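# Unpack jars and bottles from tote, stand upright

## Task

Remove each jar and each bottle from the tote and leave every one of them standing upright on the table top.

## Robot and tools

Robot: two arms, left_arm and right_arm, each a six-joint arm ending in a five-finger hand (a left hand on left_arm, a right hand on right_arm, mirror images). Bases, scene frame: left_arm at (+0.021, +0.367, 0) m, right_arm at (-0.042, -0.497, 0) m, both nearly unrotated. A post stands behind the arms.

Frames. The scene frame has its origin at table-top height midway between the nominal bases, +z up, +x out over the table, +y toward left_arm. Fixed cameras and the table use it. Each arm's printed hand pose, velocities, Hand target and wrist camera pose are in that arm's own base frame, and its offsets run along that base's axes, turning about the Hand target position. The hand point sits 0.05 m in front of the palm, 0.15 m from the wrist face; its +z runs along straight fingers, +y out of the palm, +x across the palm away from the thumb on the right hand (toward the thumb on the left hand). Straight fingers reach 0.06-0.07 m past it; a wrist bracket on the little-finger side can collide, and with level fingers the wrist may hang below the point and hit the table first.

The 28-number row, all values in [-1, 1], always complete even if one arm is idle: left_arm dx, dy, dz, rx, ry, rz; left hand little, ring, middle, index, thumb_bend, thumb_turn, force_limit, speed; then the same fourteen for right_arm. Pose numbers are offsets, not poses: they count from that arm's Hand target as it stood when the action or move began, scaled so 1.0 = 0.6 m or 180 degrees; rx, ry, rz form one rotation vector. Zeros for all six mean no new pose. Finger numbers are absolute targets: +1 open/straight, -1 closed; thumb_turn +1 beside the palm, -1 in front of it (needed for a wrap grip on objects about 0.035-0.065 m thick). force_limit maps -1..+1 to about 0-10 N at the fingertip (0-15 N for the two thumb motors); speed rises from near zero at -1 to full at +0.48 and stays full above. For gentle closing use speed -0.94 or lower. There is no 'unchanged' value: resend the last eight hand numbers actually carried out to keep a hand as it is (before any, send hand_measured plus hand_force_limit and hand_speed). A motor only starts when its target changes by at least 0.002; to grip harder raise force_limit and send a more-closed target than hand_measured.

Tools. execute_actions(actions, cameras): actions is a list of actions, each a table of up to 15 rows of 28 numbers, one row per 1/30 s step; a short table repeats its last row to step 15. Every row counts from the start pose of its action. An empty list returns camera images. move(target, speed, blend, stop_force, zero, blocking, cameras): target is one 28-number row or up to 15 rows, all offsets from the same starting Hand targets; straight-line paths ending together, cut off after 10 s. speed in m/s, 0.002-3.6, default 0.25 (turns at twice that in rad/s), one value or one per target. blend in m rounds corners in a list (0 = stop at each). stop_force in N, 3-120, ends an arm's path when its wrist sensor feels that much push against its motion; slow approaches (about 0.005 m/s) with small stop_force touch safely; it cannot be used with blocking=false, and a list with it must keep the same hand numbers. zero (default true) re-zeros the sensor before the move. Moves do not avoid obstacles or the other arm, and lag or overshoot when fast. wait(seconds, 0-3600) lets time pass. stop brakes a running move. zoom_image(camera, region [x0,y0,x1,y1], at most 504x504 px) enlarges part of the newest image from cam_head_left, cam_head_right, cam_high, cam_low, cam_left_wrist or cam_right_wrist (all 896x504). show_instructions shows the reference pages. zero_wrist_force(arm) tares one wrist sensor. finished_scene ends the scene for good.

Results. Each gives per arm the Hand target (last commanded pose after clipping; next offsets start here), end_effector_position and quat, velocities, joint positions and torques, wrist force and torque (in end-effector axes, plus the peak since last shown), motor temperatures, hand_measured, hand_stopped_by (moving, target, force, stalled, fault) and hand_load_n (positive when the finger is pushed open; a dropped grip shows as load falling near 0). A move adds a 'move:' line such as done, off_target, moving, held or fault, with limits such as paced or held. Orientation commands are clipped to 32 degrees from the current measured one per step. The hand may settle short of its target; send the missing distance as a new offset.

Avoid: dropping anything even millimetres, releasing moving objects, letting glass fall more than a few centimetres, knocking anything off the table, arms touching each other, closing a hand on the other hand, and hard pushes. Faults stop an arm for 10 s: contact torque at a joint limit (135 N m base joints, 25.2 N m wrists), about 150 N outside force, or joints straying from the planned path. Holding loads or stretched reaches heat motors; at 85 °C the arm brakes for 30-60 s. Keep wrists away from their base's vertical axis.

Each tool is called after ">>>" by a JSON object that holds its "name" and its "arguments".

Reference images:

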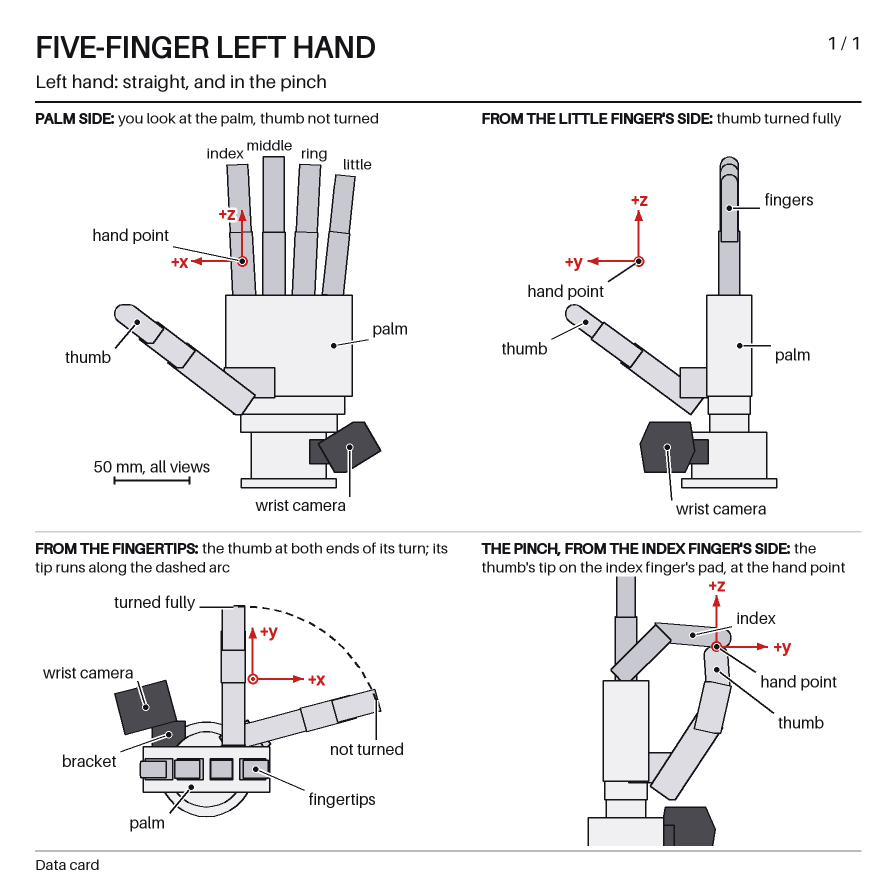

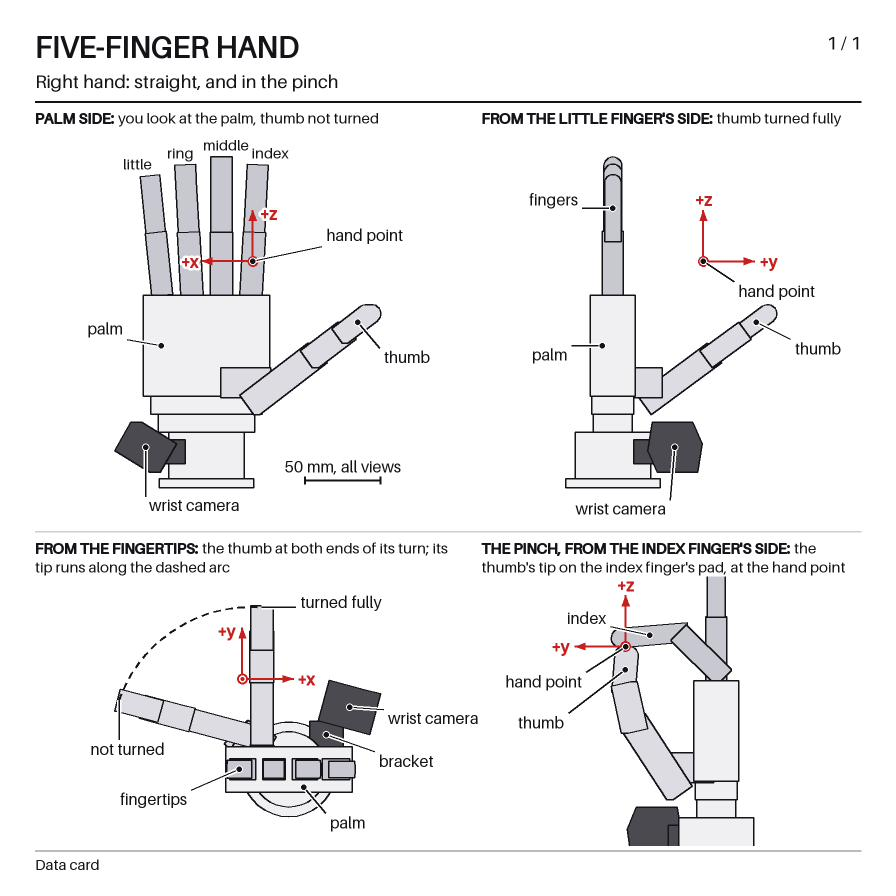

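## Session

>>> {"name": "execute_actions", "arguments": {"actions": []}}

Scene clock: 0.00 s.
left_arm: end_effector_position=(+0.6072, -0.3461, +0.3424) hand_measured=(+1.000, +1.000, +1.000, +1.000, +1.000, +1.000) hand_load_n=(+0.0, +0.0, +0.0, +0.0, +0.0, +0.0) hand_stopped_by=(target, target, target, target, target, target) hand_force_limit=0.00 hand_speed=-0.80 end_effector_quat_wxyz=(+0.272, +0.936, +0.202, -0.101) | right_arm: end_effector_position=(+0.3812, -0.1770, +0.2460) hand_measured=(+1.000, +1.000, +1.000, +1.000, +1.000, +1.000) hand_load_n=(+0.0, +0.0, +0.0, +0.0, +0.0, +0.0) hand_stopped_by=(target, target, target, target, target, target) hand_force_limit=0.00 hand_speed=-0.80 end_effector_quat_wxyz=(+0.389, +0.752, +0.512, +0.149)
Joint positions: left_arm=[3.074 -2.34 -0.651 1.369 -0.985 1.095] | right_arm=[-0.875 -1.94 2.264 0.407 1.369 -0.41]
Joint velocities: within noise
Joint torques (N m): no reading
Motor temperatures (°C): left_arm=[34 30 36 45 38 44] | right_arm=[36 42 36 40 39 38]
Wrist force (N): no reading
Wrist torque (N m): no reading
Wrist force, peak (N): no reading
Hand target: left_arm +0.6072, -0.3461, +0.3424; +0.272, +0.936, +0.202, -0.101 | right_arm +0.3812, -0.1770, +0.2460; +0.389, +0.752, +0.512, +0.149

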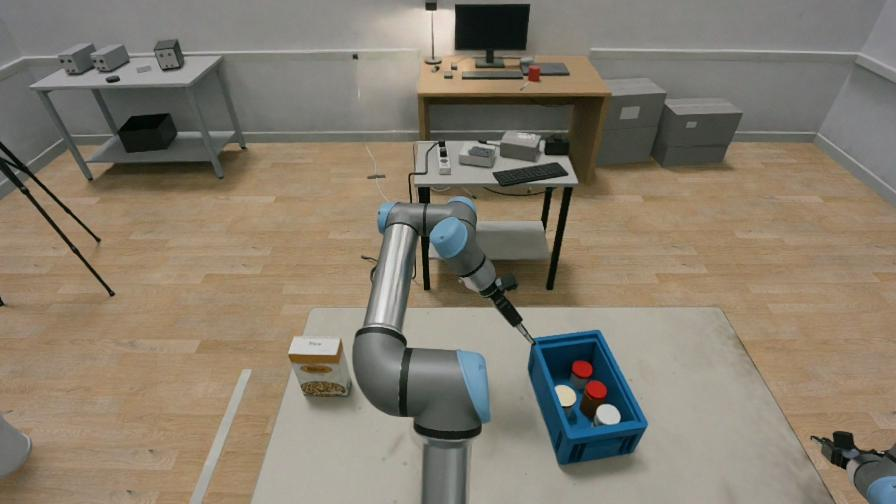

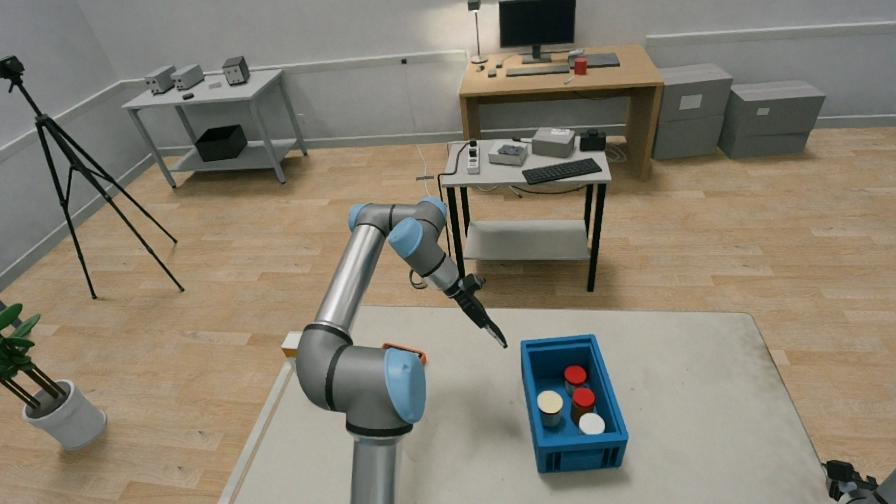

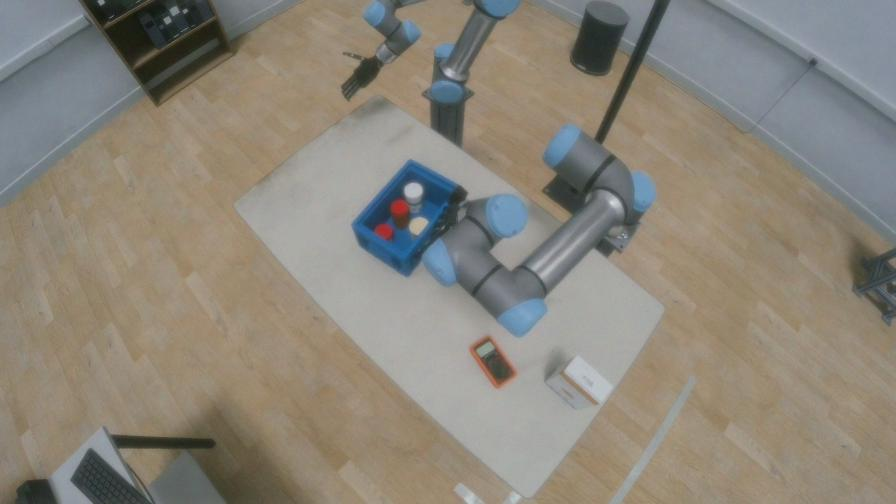

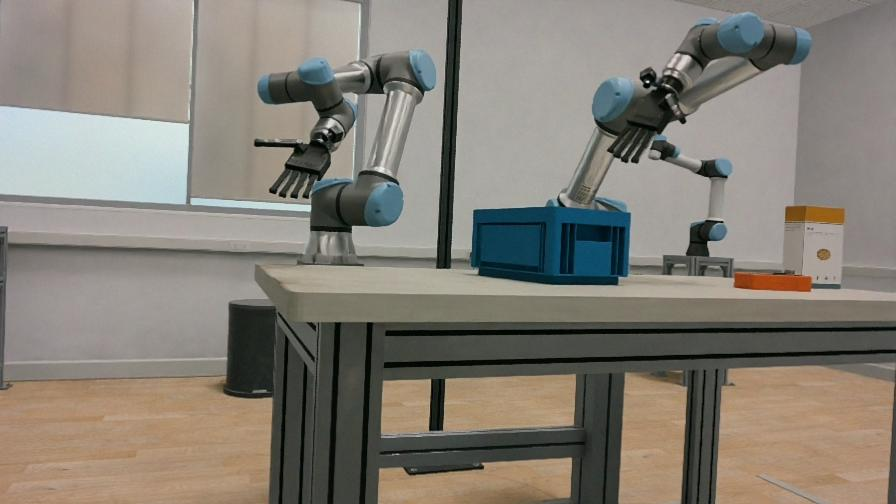

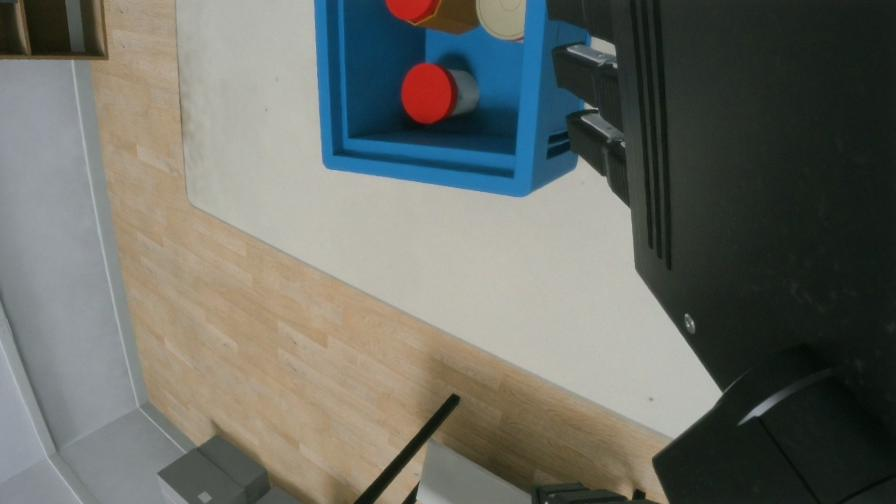

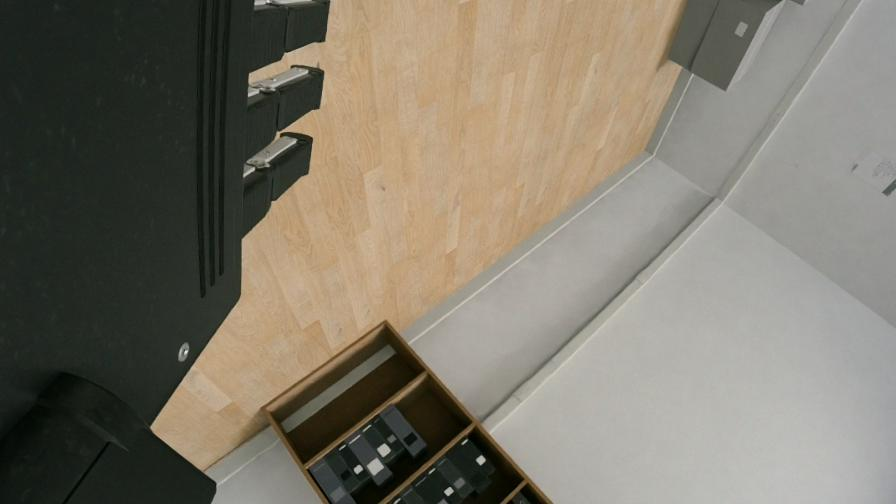

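>>> {"name": "zoom_image", "arguments": {"camera": "cam_head_right", "region": [500, 310, 660, 490]}}

>>> {"name": "zoom_image", "arguments": {"camera": "cam_head_left", "region": [500, 310, 670, 490]}}

>>> {"name": "zoom_image", "arguments": {"camera": "cam_high", "region": [330, 140, 490, 290]}}

>>> {"name": "zoom_image", "arguments": {"camera": "cam_low", "region": [440, 180, 660, 300]}}

>>> {"name": "zoom_image", "arguments": {"camera": "cam_left_wrist", "region": [280, 0, 680, 220]}}

Scaled by 2.800.

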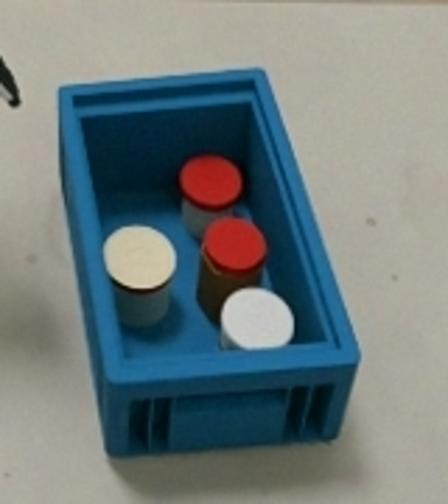

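Scaled by 2.800.

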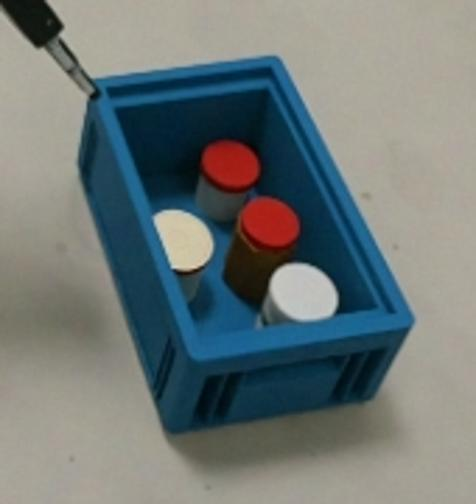

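Scaled by 3.150.

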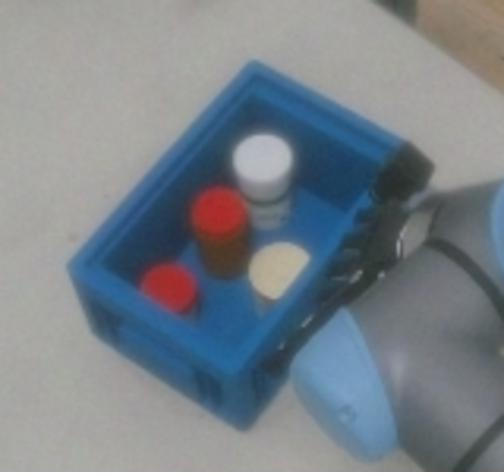

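Scaled by 2.291.

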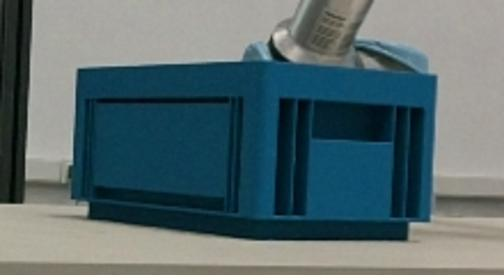

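Scaled by 1.260.

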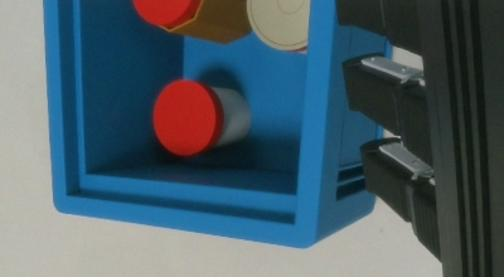

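>>> {"name": "zoom_image", "arguments": {"camera": "cam_head_left", "region": [556, 350, 636, 430]}}

>>> {"name": "zoom_image", "arguments": {"camera": "cam_head_right", "region": [530, 355, 620, 445]}}

>>> {"name": "zoom_image", "arguments": {"camera": "cam_low", "region": [460, 195, 640, 295]}}

Scaled by 6.300.

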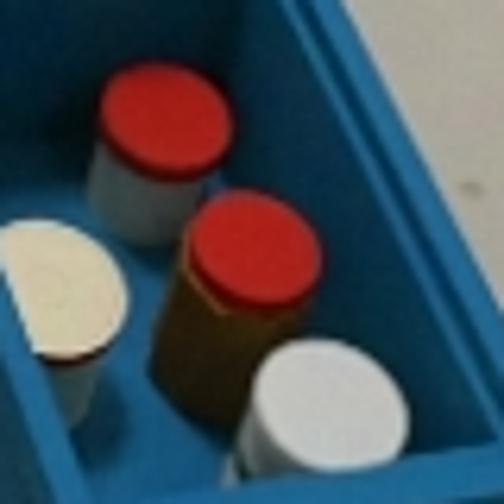

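Scaled by 5.600.

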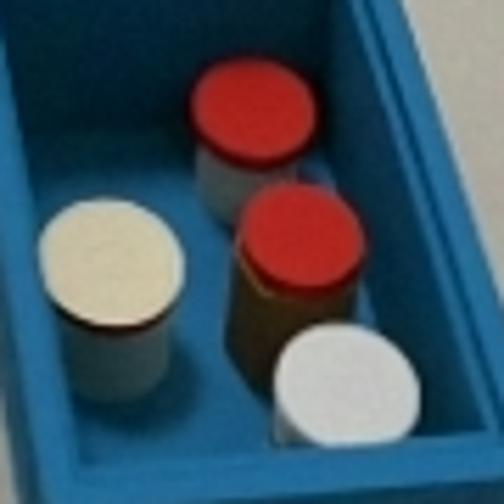

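Scaled by 2.800.

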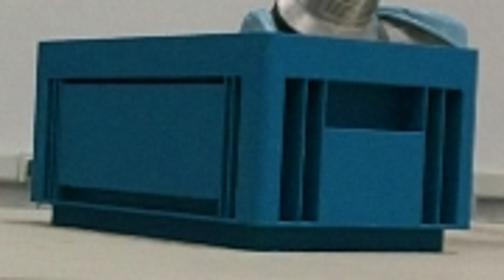

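>>> {"name": "move", "arguments": {"target": [-0.25,0.5,0.2,0,0,0,1,1,1,1,1,1,0,-0.8,0.2222,0.8048,0.1233,0.3924,0.1853,-0.338,1,1,1,1,1,-1,0,0.3], "speed": 0.25, "cameras": ["cam_head_left","cam_head_right","cam_high","cam_right_wrist"]}}

Scene clock: 672.93 s.
left_arm: end_effector_position=(+0.4572, -0.0461, +0.4624) hand_measured=(+1.000, +1.000, +1.000, +1.000, +1.000, +1.000) hand_load_n=(+0.0, +0.0, +0.0, +0.0, +0.0, +0.0) hand_stopped_by=(target, target, target, target, target, target) hand_force_limit=0.00 hand_speed=-0.80 end_effector_quat_wxyz=(+0.272, +0.936, +0.202, -0.101) | right_arm: end_effector_position=(+0.5145, +0.3059, +0.3199) hand_measured=(+1.000, +1.000, +1.000, +1.000, +1.000, -1.000) hand_load_n=(+0.0, +0.0, +0.0, +0.0, +0.0, +0.0) hand_stopped_by=(target, target, target, target, target, target) hand_force_limit=0.00 hand_speed=0.30 end_effector_quat_wxyz=(-0.217, +0.976, +0.000, +0.000)
Joint positions: left_arm=[3.741 -1.864 -1.173 1.041 -1.15 1.837] | right_arm=[0.213 -0.722 0.361 1.833 1.144 1.805]
Joint torques (N m): left_arm=[9.38 34.73 6.13 -5.02 -1.61 2.16] | right_arm=[7.28 -36.13 -25.11 3.9 -1.96 1.9]
Motor temperatures (°C): left_arm=[32 31 34 40 38 41] | right_arm=[35 38 34 39 38 35]
Wrist force (N): left_arm=[1.1 0.3 0.3] | right_arm=[0.5 2.2 2.3]
Wrist torque (N m): left_arm=[0.08 -0.16 0.03] | right_arm=[0.30 -0.12 -0.04]
Wrist force, peak (N): left_arm=[1.1 0.3 0.3] | right_arm=[0.4 2.1 2.4]
Hand target: left_arm +0.4572, -0.0461, +0.4624; +0.272, +0.936, +0.202, -0.101 | right_arm +0.5145, +0.3059, +0.3199; -0.217, +0.976, +0.000, +0.000
Off the commanded pose: left_arm 0.000 m, 0 deg | right_arm 0.000 m, 0 deg.
move: done
cam_right_wrist: T_world_to_cam=[[0.23337, -0.87762, -0.41872, 0.28126], [-0.85793, -0.38853, 0.33617, 0.45006], [-0.45771, 0.28077, -0.8436, 0.53914]] pos_world=[0.56725, 0.27032, 0.42129]

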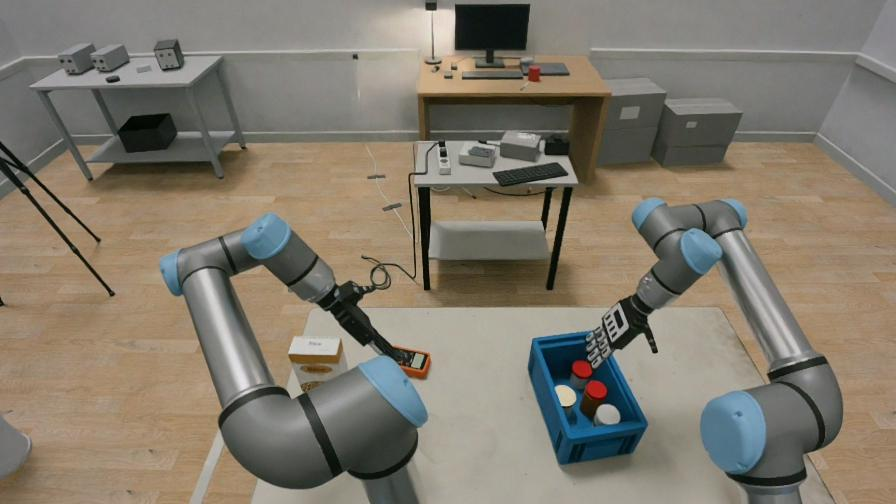

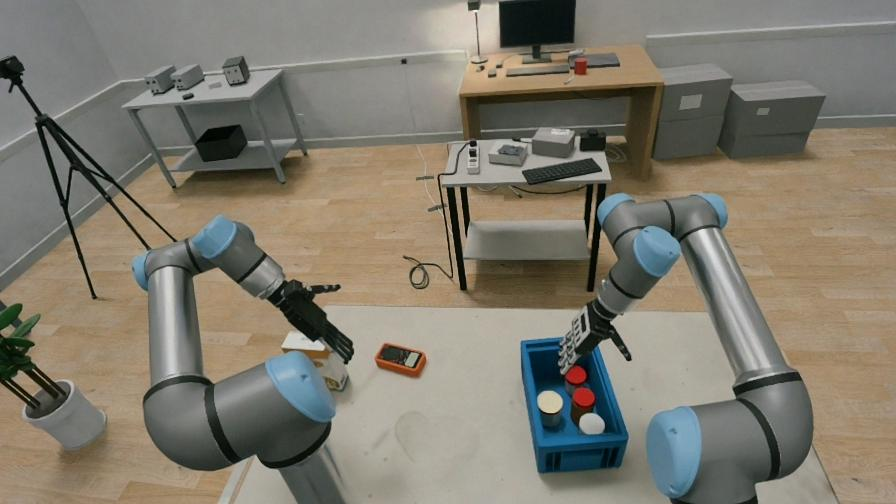

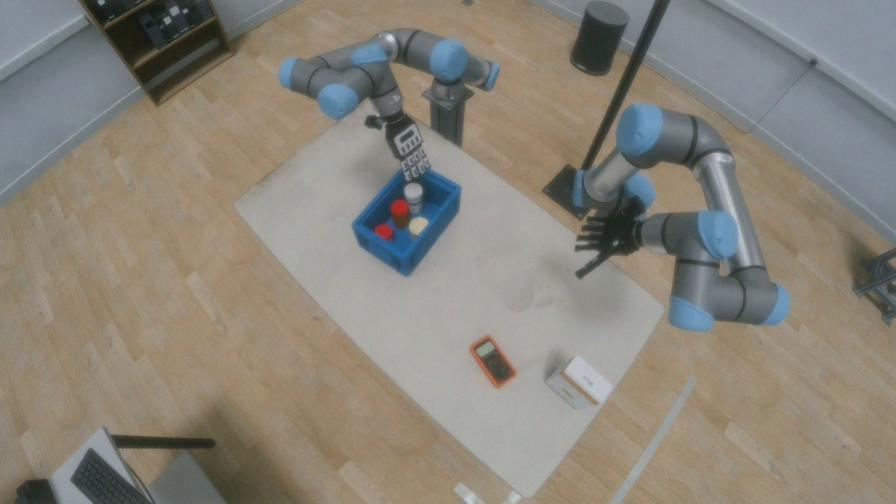

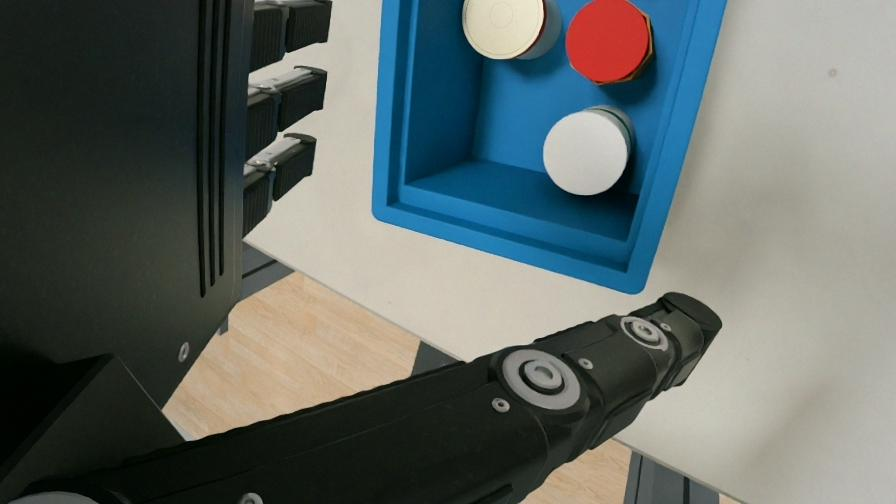

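>>> {"name": "zoom_image", "arguments": {"camera": "cam_right_wrist", "region": [360, 0, 740, 310]}}

Scaled by 1.326.

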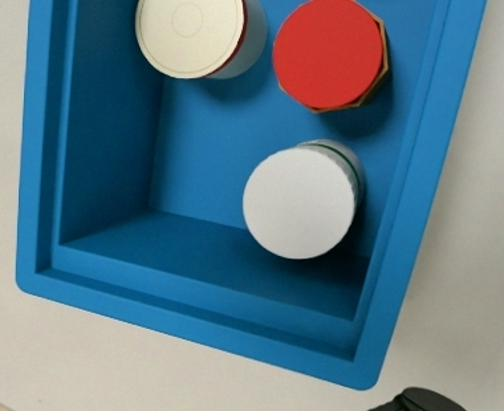

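>>> {"name": "move", "arguments": {"target": [0,0,0,0,0,0,1,1,1,1,1,1,0,-0.8,-0.0282,0.0045,-0.2167,0.1072,-0.0359,-0.2034,-1,-1,0.5,0.5,0.7,-1,0,0.3], "speed": 0.2, "cameras": ["cam_head_right","cam_high","cam_right_wrist"]}}

Scene clock: 820.27 s.
left_arm: end_effector_position=(+0.4572, -0.0461, +0.4624) hand_measured=(+1.000, +1.000, +1.000, +1.000, +1.000, +1.000) hand_load_n=(+0.0, +0.0, +0.0, +0.0, +0.0, +0.0) hand_stopped_by=(target, target, target, target, target, target) hand_force_limit=0.00 hand_speed=-0.80 end_effector_quat_wxyz=(+0.272, +0.936, +0.202, -0.101) | right_arm: end_effector_position=(+0.4976, +0.3086, +0.1900) hand_measured=(-1.000, -1.000, +0.500, +0.500, +0.700, -1.000) hand_load_n=(+0.0, +0.0, +0.0, +0.0, +0.0, +0.0) hand_stopped_by=(target, target, target, target, target, target) hand_force_limit=0.00 hand_speed=0.30 end_effector_quat_wxyz=(-0.363, +0.876, -0.293, +0.122)
Joint positions: left_arm=[3.741 -1.864 -1.173 1.041 -1.15 1.837] | right_arm=[0.109 -1.187 1.421 0.735 1.029 2.497]
Joint torques (N m): left_arm=[10.63 35.68 5.55 -4.91 -1.51 1.96] | right_arm=[-7.51 -42.22 -10.56 -0.3 0.64 1.8]
Wrist force (N): left_arm=[0.9 0.6 0.6] | right_arm=[0.7 2.5 2.4]
Wrist torque (N m): left_arm=[0.10 -0.13 0.02] | right_arm=[0.37 -0.20 -0.04]
Wrist force, peak (N): left_arm=[1.1 0.6 0.4] | right_arm=[0.5 2.9 2.5]
Hand target: left_arm +0.4572, -0.0461, +0.4624; +0.272, +0.936, +0.202, -0.101 | right_arm +0.4976, +0.3086, +0.1899; -0.363, +0.876, -0.293, +0.122
Off the commanded pose: left_arm 0.000 m, 0 deg | right_arm 0.000 m, 0 deg.
move: done
cam_right_wrist: T_world_to_cam=[[-0.22367, -0.6849, -0.69346, 0.45336], [-0.97409, 0.13259, 0.18323, 0.40633], [-0.03355, 0.71647, -0.69681, 0.04755]] pos_world=[0.4988, 0.22256, 0.27307]

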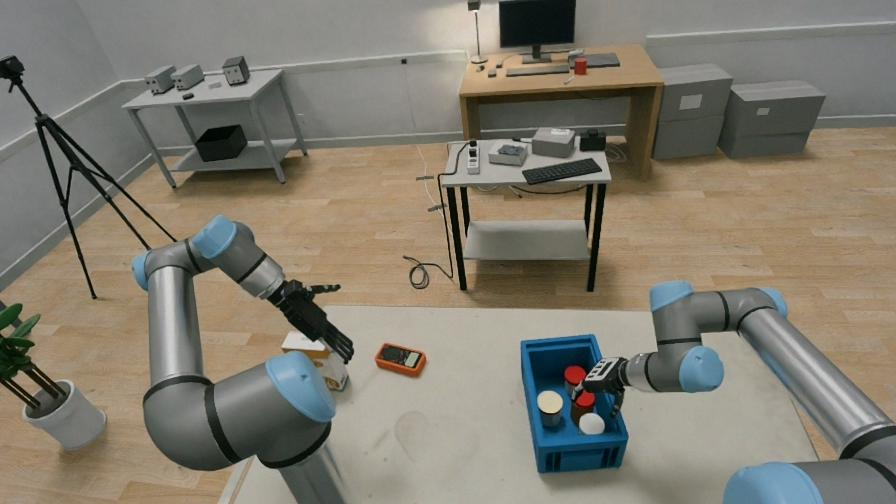

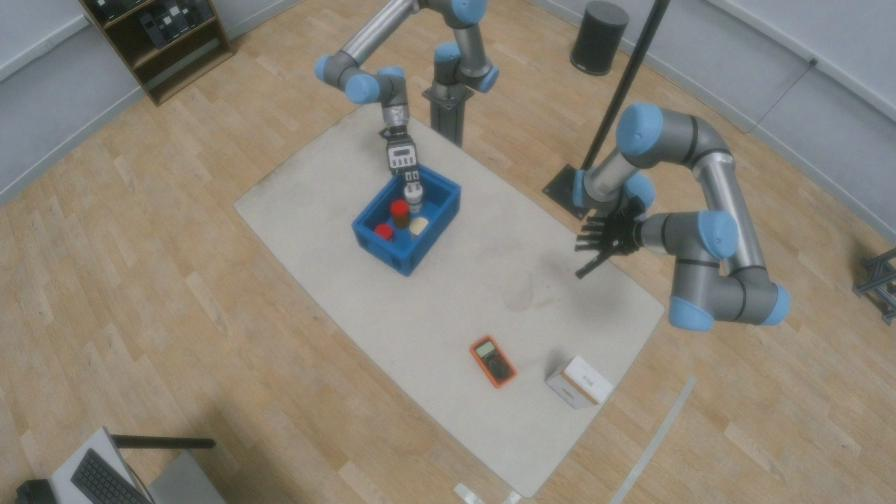

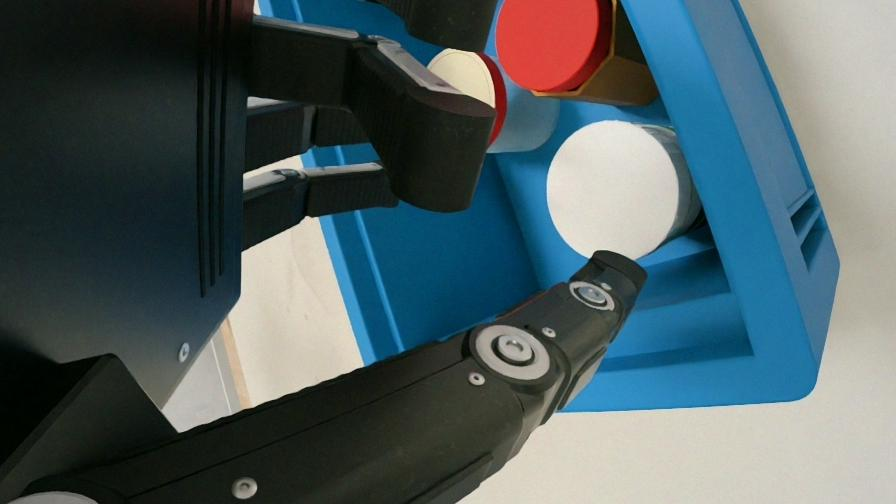

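>>> {"name": "move", "arguments": {"target": [0,0,0,0,0,0,1,1,1,1,1,1,0,-0.8,-0.007,0.0047,-0.1,0,0,0.0111,-1,-1,0.5,0.5,0.7,-1,0,0.3], "speed": 0.05, "stop_force": 10, "cameras": ["cam_head_right","cam_high","cam_right_wrist"]}}

Scene clock: 946.47 s.
left_arm: end_effector_position=(+0.4572, -0.0461, +0.4624) hand_measured=(+1.000, +1.000, +1.000, +1.000, +1.000, +1.000) hand_load_n=(+0.0, +0.0, +0.0, +0.0, +0.0, +0.0) hand_stopped_by=(target, target, target, target, target, target) hand_force_limit=0.00 hand_speed=-0.80 end_effector_quat_wxyz=(+0.272, +0.936, +0.202, -0.101) | right_arm: end_effector_position=(+0.4934, +0.3114, +0.1299) hand_measured=(-1.000, -1.000, +0.500, +0.500, +0.700, -1.000) hand_load_n=(+0.0, +0.5, +0.0, +0.0, +0.0, +0.5) hand_stopped_by=(target, target, target, target, target, target) hand_force_limit=0.00 hand_speed=0.30 end_effector_quat_wxyz=(-0.365, +0.881, -0.278, +0.115)
Joint positions: left_arm=[3.741 -1.864 -1.173 1.041 -1.15 1.837] | right_arm=[0.111 -1.14 1.517 0.608 1.011 2.466]
Joint torques (N m): left_arm=[10.41 34.6 6.42 -4.88 -1.66 2.09] | right_arm=[7.22 -23.53 -9.72 -0.3 -1.96 -1.62]
Wrist force (N): left_arm=[1.0 0.3 0.7] | right_arm=[0.4 2.4 2.3]
Wrist torque (N m): left_arm=[0.05 -0.13 0.03] | right_arm=[0.34 -0.16 0.07]
Wrist force, peak (N): left_arm=[1.3 0.5 0.6] | right_arm=[0.5 2.6 2.7]
Hand target: left_arm +0.4572, -0.0461, +0.4624; +0.272, +0.936, +0.202, -0.101 | right_arm +0.4934, +0.3114, +0.1299; -0.365, +0.881, -0.278, +0.115
Off the commanded pose: left_arm 0.000 m, 0 deg | right_arm 0.000 m, 0 deg.
move: done
cam_right_wrist: T_world_to_cam=[[-0.19973, -0.69214, -0.69358, 0.40321], [-0.97812, 0.09873, 0.18314, 0.42539], [-0.05828, 0.71498, -0.69671, 0.01624]] pos_world=[0.49756, 0.22547, 0.21307]

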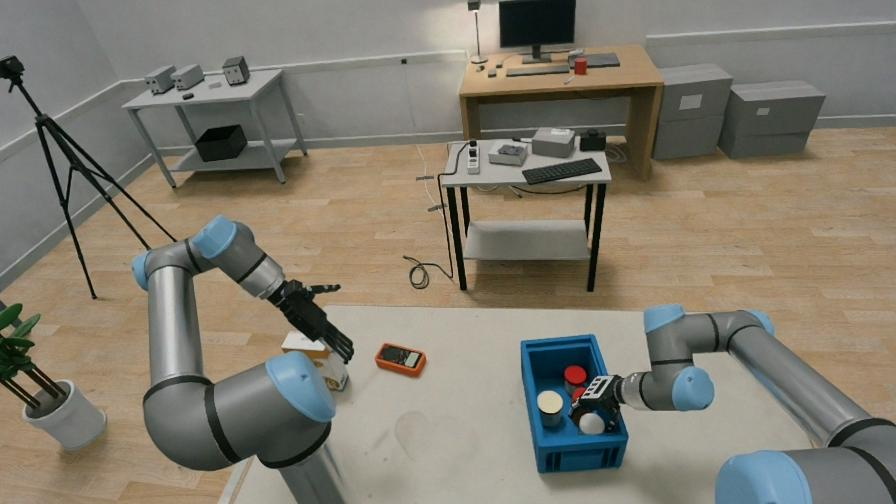

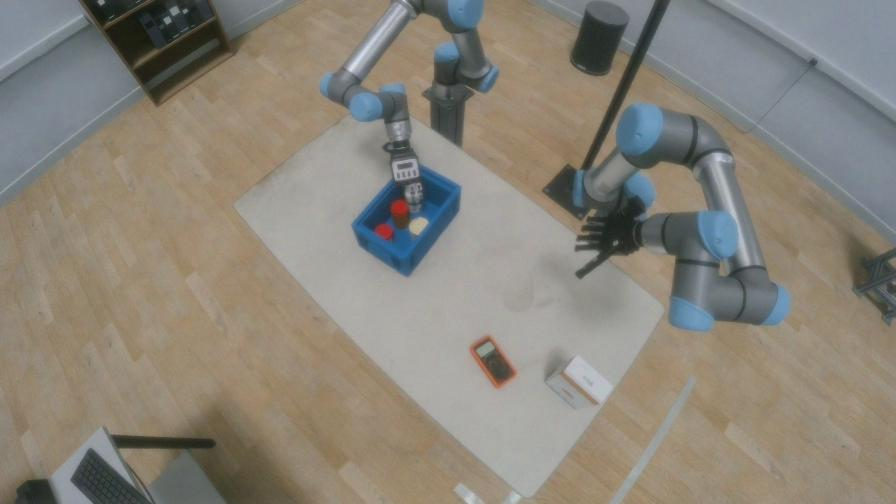

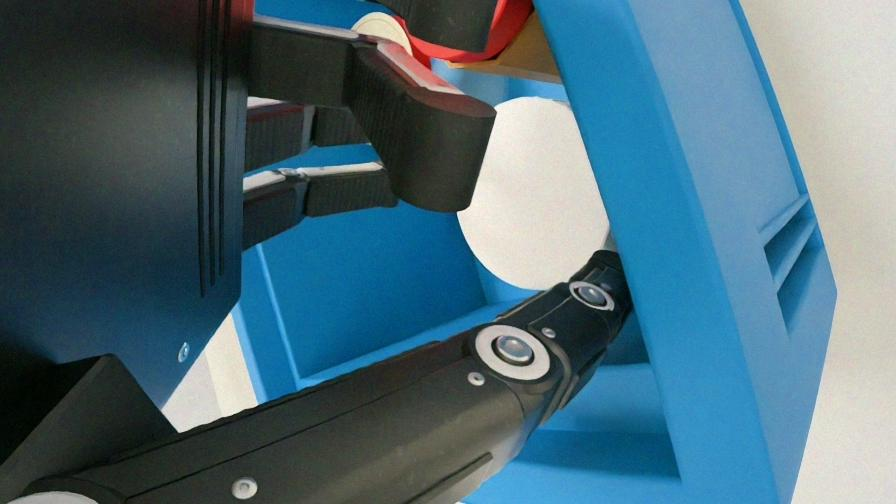

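>>> {"name": "zoom_image", "arguments": {"camera": "cam_right_wrist", "region": [430, 60, 850, 480]}}

>>> {"name": "zoom_image", "arguments": {"camera": "cam_head_right", "region": [510, 330, 640, 480]}}

Scaled by 1.200.

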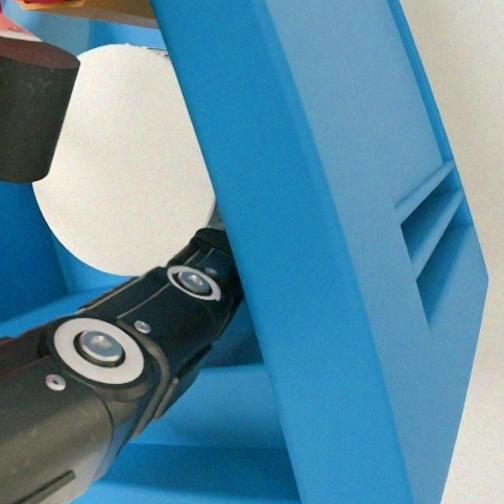

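Scaled by 3.360.

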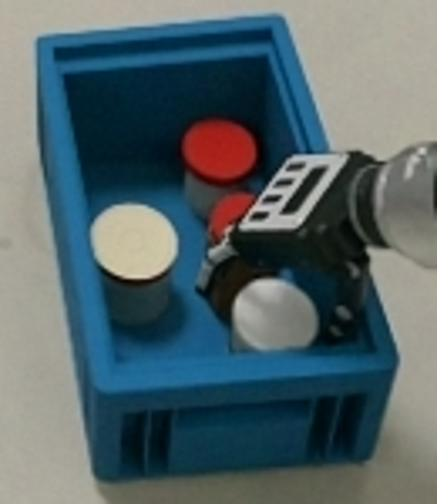

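>>> {"name": "move", "arguments": {"target": [[0,0,0,0,0,0,1,1,1,1,1,1,0,-0.8,0.0085,0.0212,0.0083,0,0,0,-1,-1,0.5,0.5,0.7,-1,0,0.3],[0,0,0,0,0,0,1,1,1,1,1,1,0,-0.8,0.0085,0.0212,0,0,0,0,-1,-1,0.25,0.25,1,-1,0,0.0]], "speed": 0.05, "cameras": ["cam_head_right","cam_head_left","cam_high","cam_right_wrist"]}}

Scene clock: 1110.40 s.
left_arm: end_effector_position=(+0.4572, -0.0461, +0.4624) hand_measured=(+1.000, +1.000, +1.000, +1.000, +1.000, +1.000) hand_load_n=(+0.0, +0.0, +0.0, +0.0, +0.0, +0.0) hand_stopped_by=(target, target, target, target, target, target) hand_force_limit=0.00 hand_speed=-0.80 end_effector_quat_wxyz=(+0.272, +0.936, +0.202, -0.101) | right_arm: end_effector_position=(+0.4985, +0.3242, +0.1299) hand_measured=(-1.000, -1.000, +0.250, +0.250, +1.000, -1.000) hand_load_n=(+0.0, +0.5, +0.0, +0.0, -0.5, +0.0) hand_stopped_by=(target, target, target, target, target, target) hand_force_limit=0.00 hand_speed=0.00 end_effector_quat_wxyz=(-0.365, +0.881, -0.278, +0.115)
Joint positions: left_arm=[3.741 -1.864 -1.173 1.041 -1.15 1.837] | right_arm=[0.137 -1.121 1.485 0.608 1.025 2.491]
Joint torques (N m): left_arm=[10.14 34.83 6.3 -4.88 -1.46 1.95] | right_arm=[6.75 -24.49 -10.03 -0.28 0.49 1.88]
Wrist force (N): left_arm=[0.8 0.6 0.7] | right_arm=[0.6 2.3 2.4]
Wrist torque (N m): left_arm=[0.08 -0.12 0.01] | right_arm=[0.33 -0.18 -0.06]
Wrist force, peak (N): left_arm=[1.0 0.8 0.6] | right_arm=[0.6 2.6 2.7]
Hand target: left_arm +0.4572, -0.0461, +0.4624; +0.272, +0.936, +0.202, -0.101 | right_arm +0.4985, +0.3242, +0.1299; -0.365, +0.881, -0.278, +0.115
Off the commanded pose: left_arm 0.000 m, 0 deg | right_arm 0.000 m, 0 deg.
move: done
cam_right_wrist: T_world_to_cam=[[-0.19973, -0.69214, -0.69358, 0.41302], [-0.97812, 0.09873, 0.18314, 0.42912], [-0.05828, 0.71498, -0.69671, 0.00746]] pos_world=[0.50266, 0.23817, 0.21307]
Images, in order (width x height): cam_head_left 896x504, cam_head_right 896x504, cam_high 896x504, cam_right_wrist 896x504.

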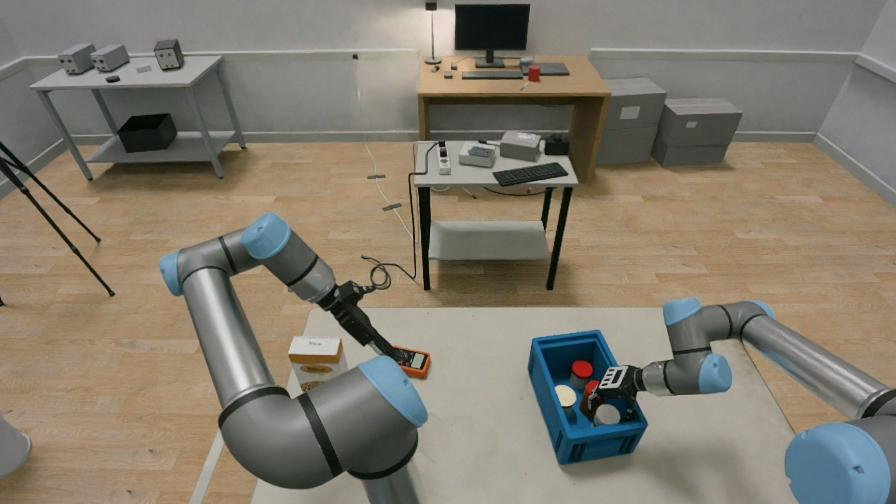

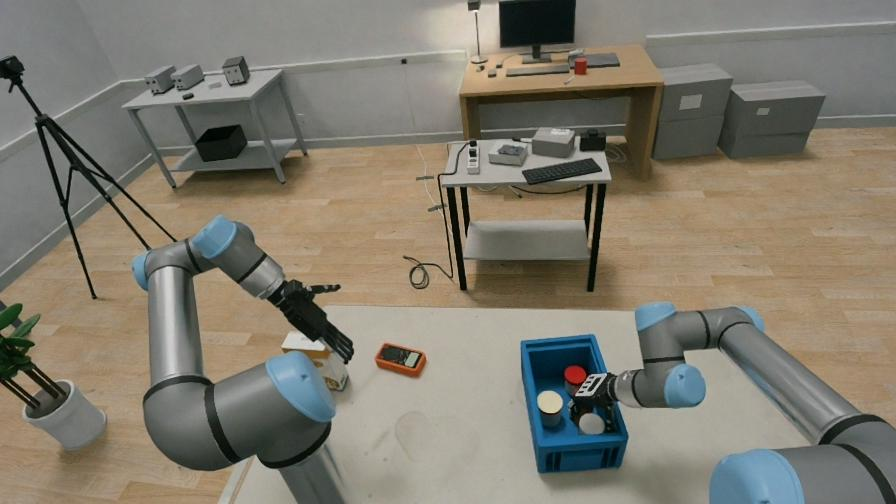

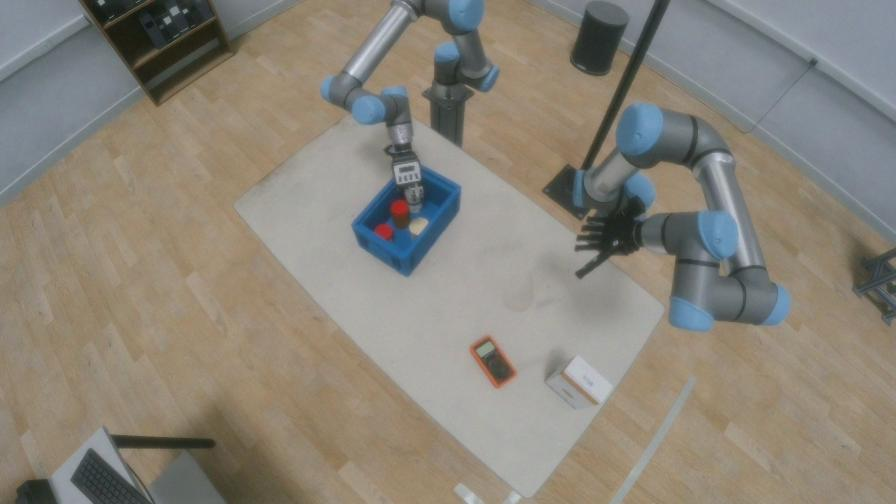

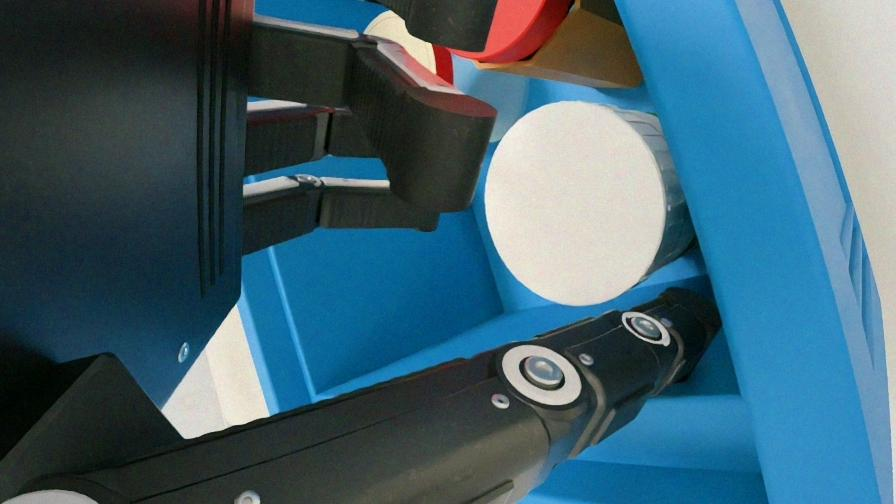

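>>> {"name": "move", "arguments": {"target": [0,0,0,0,0,0,1,1,1,1,1,1,0,-0.8,0.0038,0.0055,-0.0333,0,0,0,-1,-1,0.25,0.25,1,-1,0,0.0], "speed": 0.04, "stop_force": 8, "cameras": ["cam_right_wrist"]}}

Scene clock: 1161.17 s.
left_arm: end_effector_position=(+0.4572, -0.0461, +0.4624) hand_measured=(+1.000, +1.000, +1.000, +1.000, +1.000, +1.000) hand_load_n=(+0.0, +0.0, +0.0, +0.0, +0.0, +0.0) hand_stopped_by=(target, target, target, target, target, target) hand_force_limit=0.00 hand_speed=-0.80 end_effector_quat_wxyz=(+0.272, +0.936, +0.202, -0.101) | right_arm: end_effector_position=(+0.5008, +0.3275, +0.1099) hand_measured=(-1.000, -1.000, +0.250, +0.250, +1.000, -1.000) hand_load_n=(+0.0, +0.0, +0.0, +0.0, +0.0, +0.0) hand_stopped_by=(target, target, target, target, target, target) hand_force_limit=0.00 hand_speed=0.00 end_effector_quat_wxyz=(-0.365, +0.881, -0.278, +0.115)
Joint positions: left_arm=[3.741 -1.864 -1.173 1.041 -1.15 1.837] | right_arm=[0.144 -1.096 1.501 0.563 1.029 2.497]
Joint torques (N m): left_arm=[9.42 34.72 5.64 -4.74 -1.46 1.81] | right_arm=[7.05 -24.91 -9.16 -0.27 0.59 1.77]
Wrist force (N): left_arm=[0.9 0.4 0.5] | right_arm=[0.7 2.5 2.5]
Wrist torque (N m): left_arm=[0.08 -0.12 0.02] | right_arm=[0.35 -0.19 -0.05]
Wrist force, peak (N): left_arm=[1.1 0.6 0.8] | right_arm=[0.7 2.7 2.6]
Hand target: left_arm +0.4572, -0.0461, +0.4624; +0.272, +0.936, +0.202, -0.101 | right_arm +0.5008, +0.3275, +0.1099; -0.365, +0.881, -0.278, +0.115
Off the commanded pose: left_arm 0.000 m, 0 deg | right_arm 0.000 m, 0 deg.
move: done
cam_right_wrist: T_world_to_cam=[[-0.19973, -0.69214, -0.69358, 0.4019], [-0.97812, 0.09873, 0.18314, 0.43471], [-0.05828, 0.71498, -0.69671, -0.0087]] pos_world=[0.50496, 0.24147, 0.19307]

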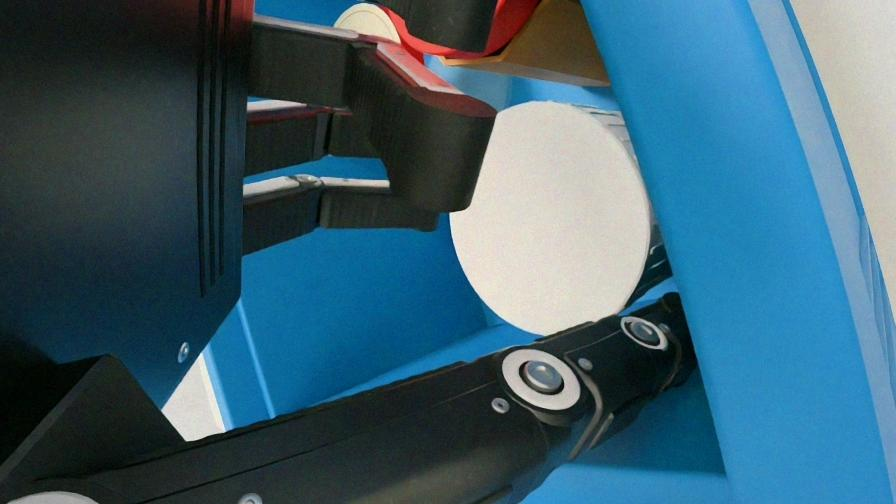

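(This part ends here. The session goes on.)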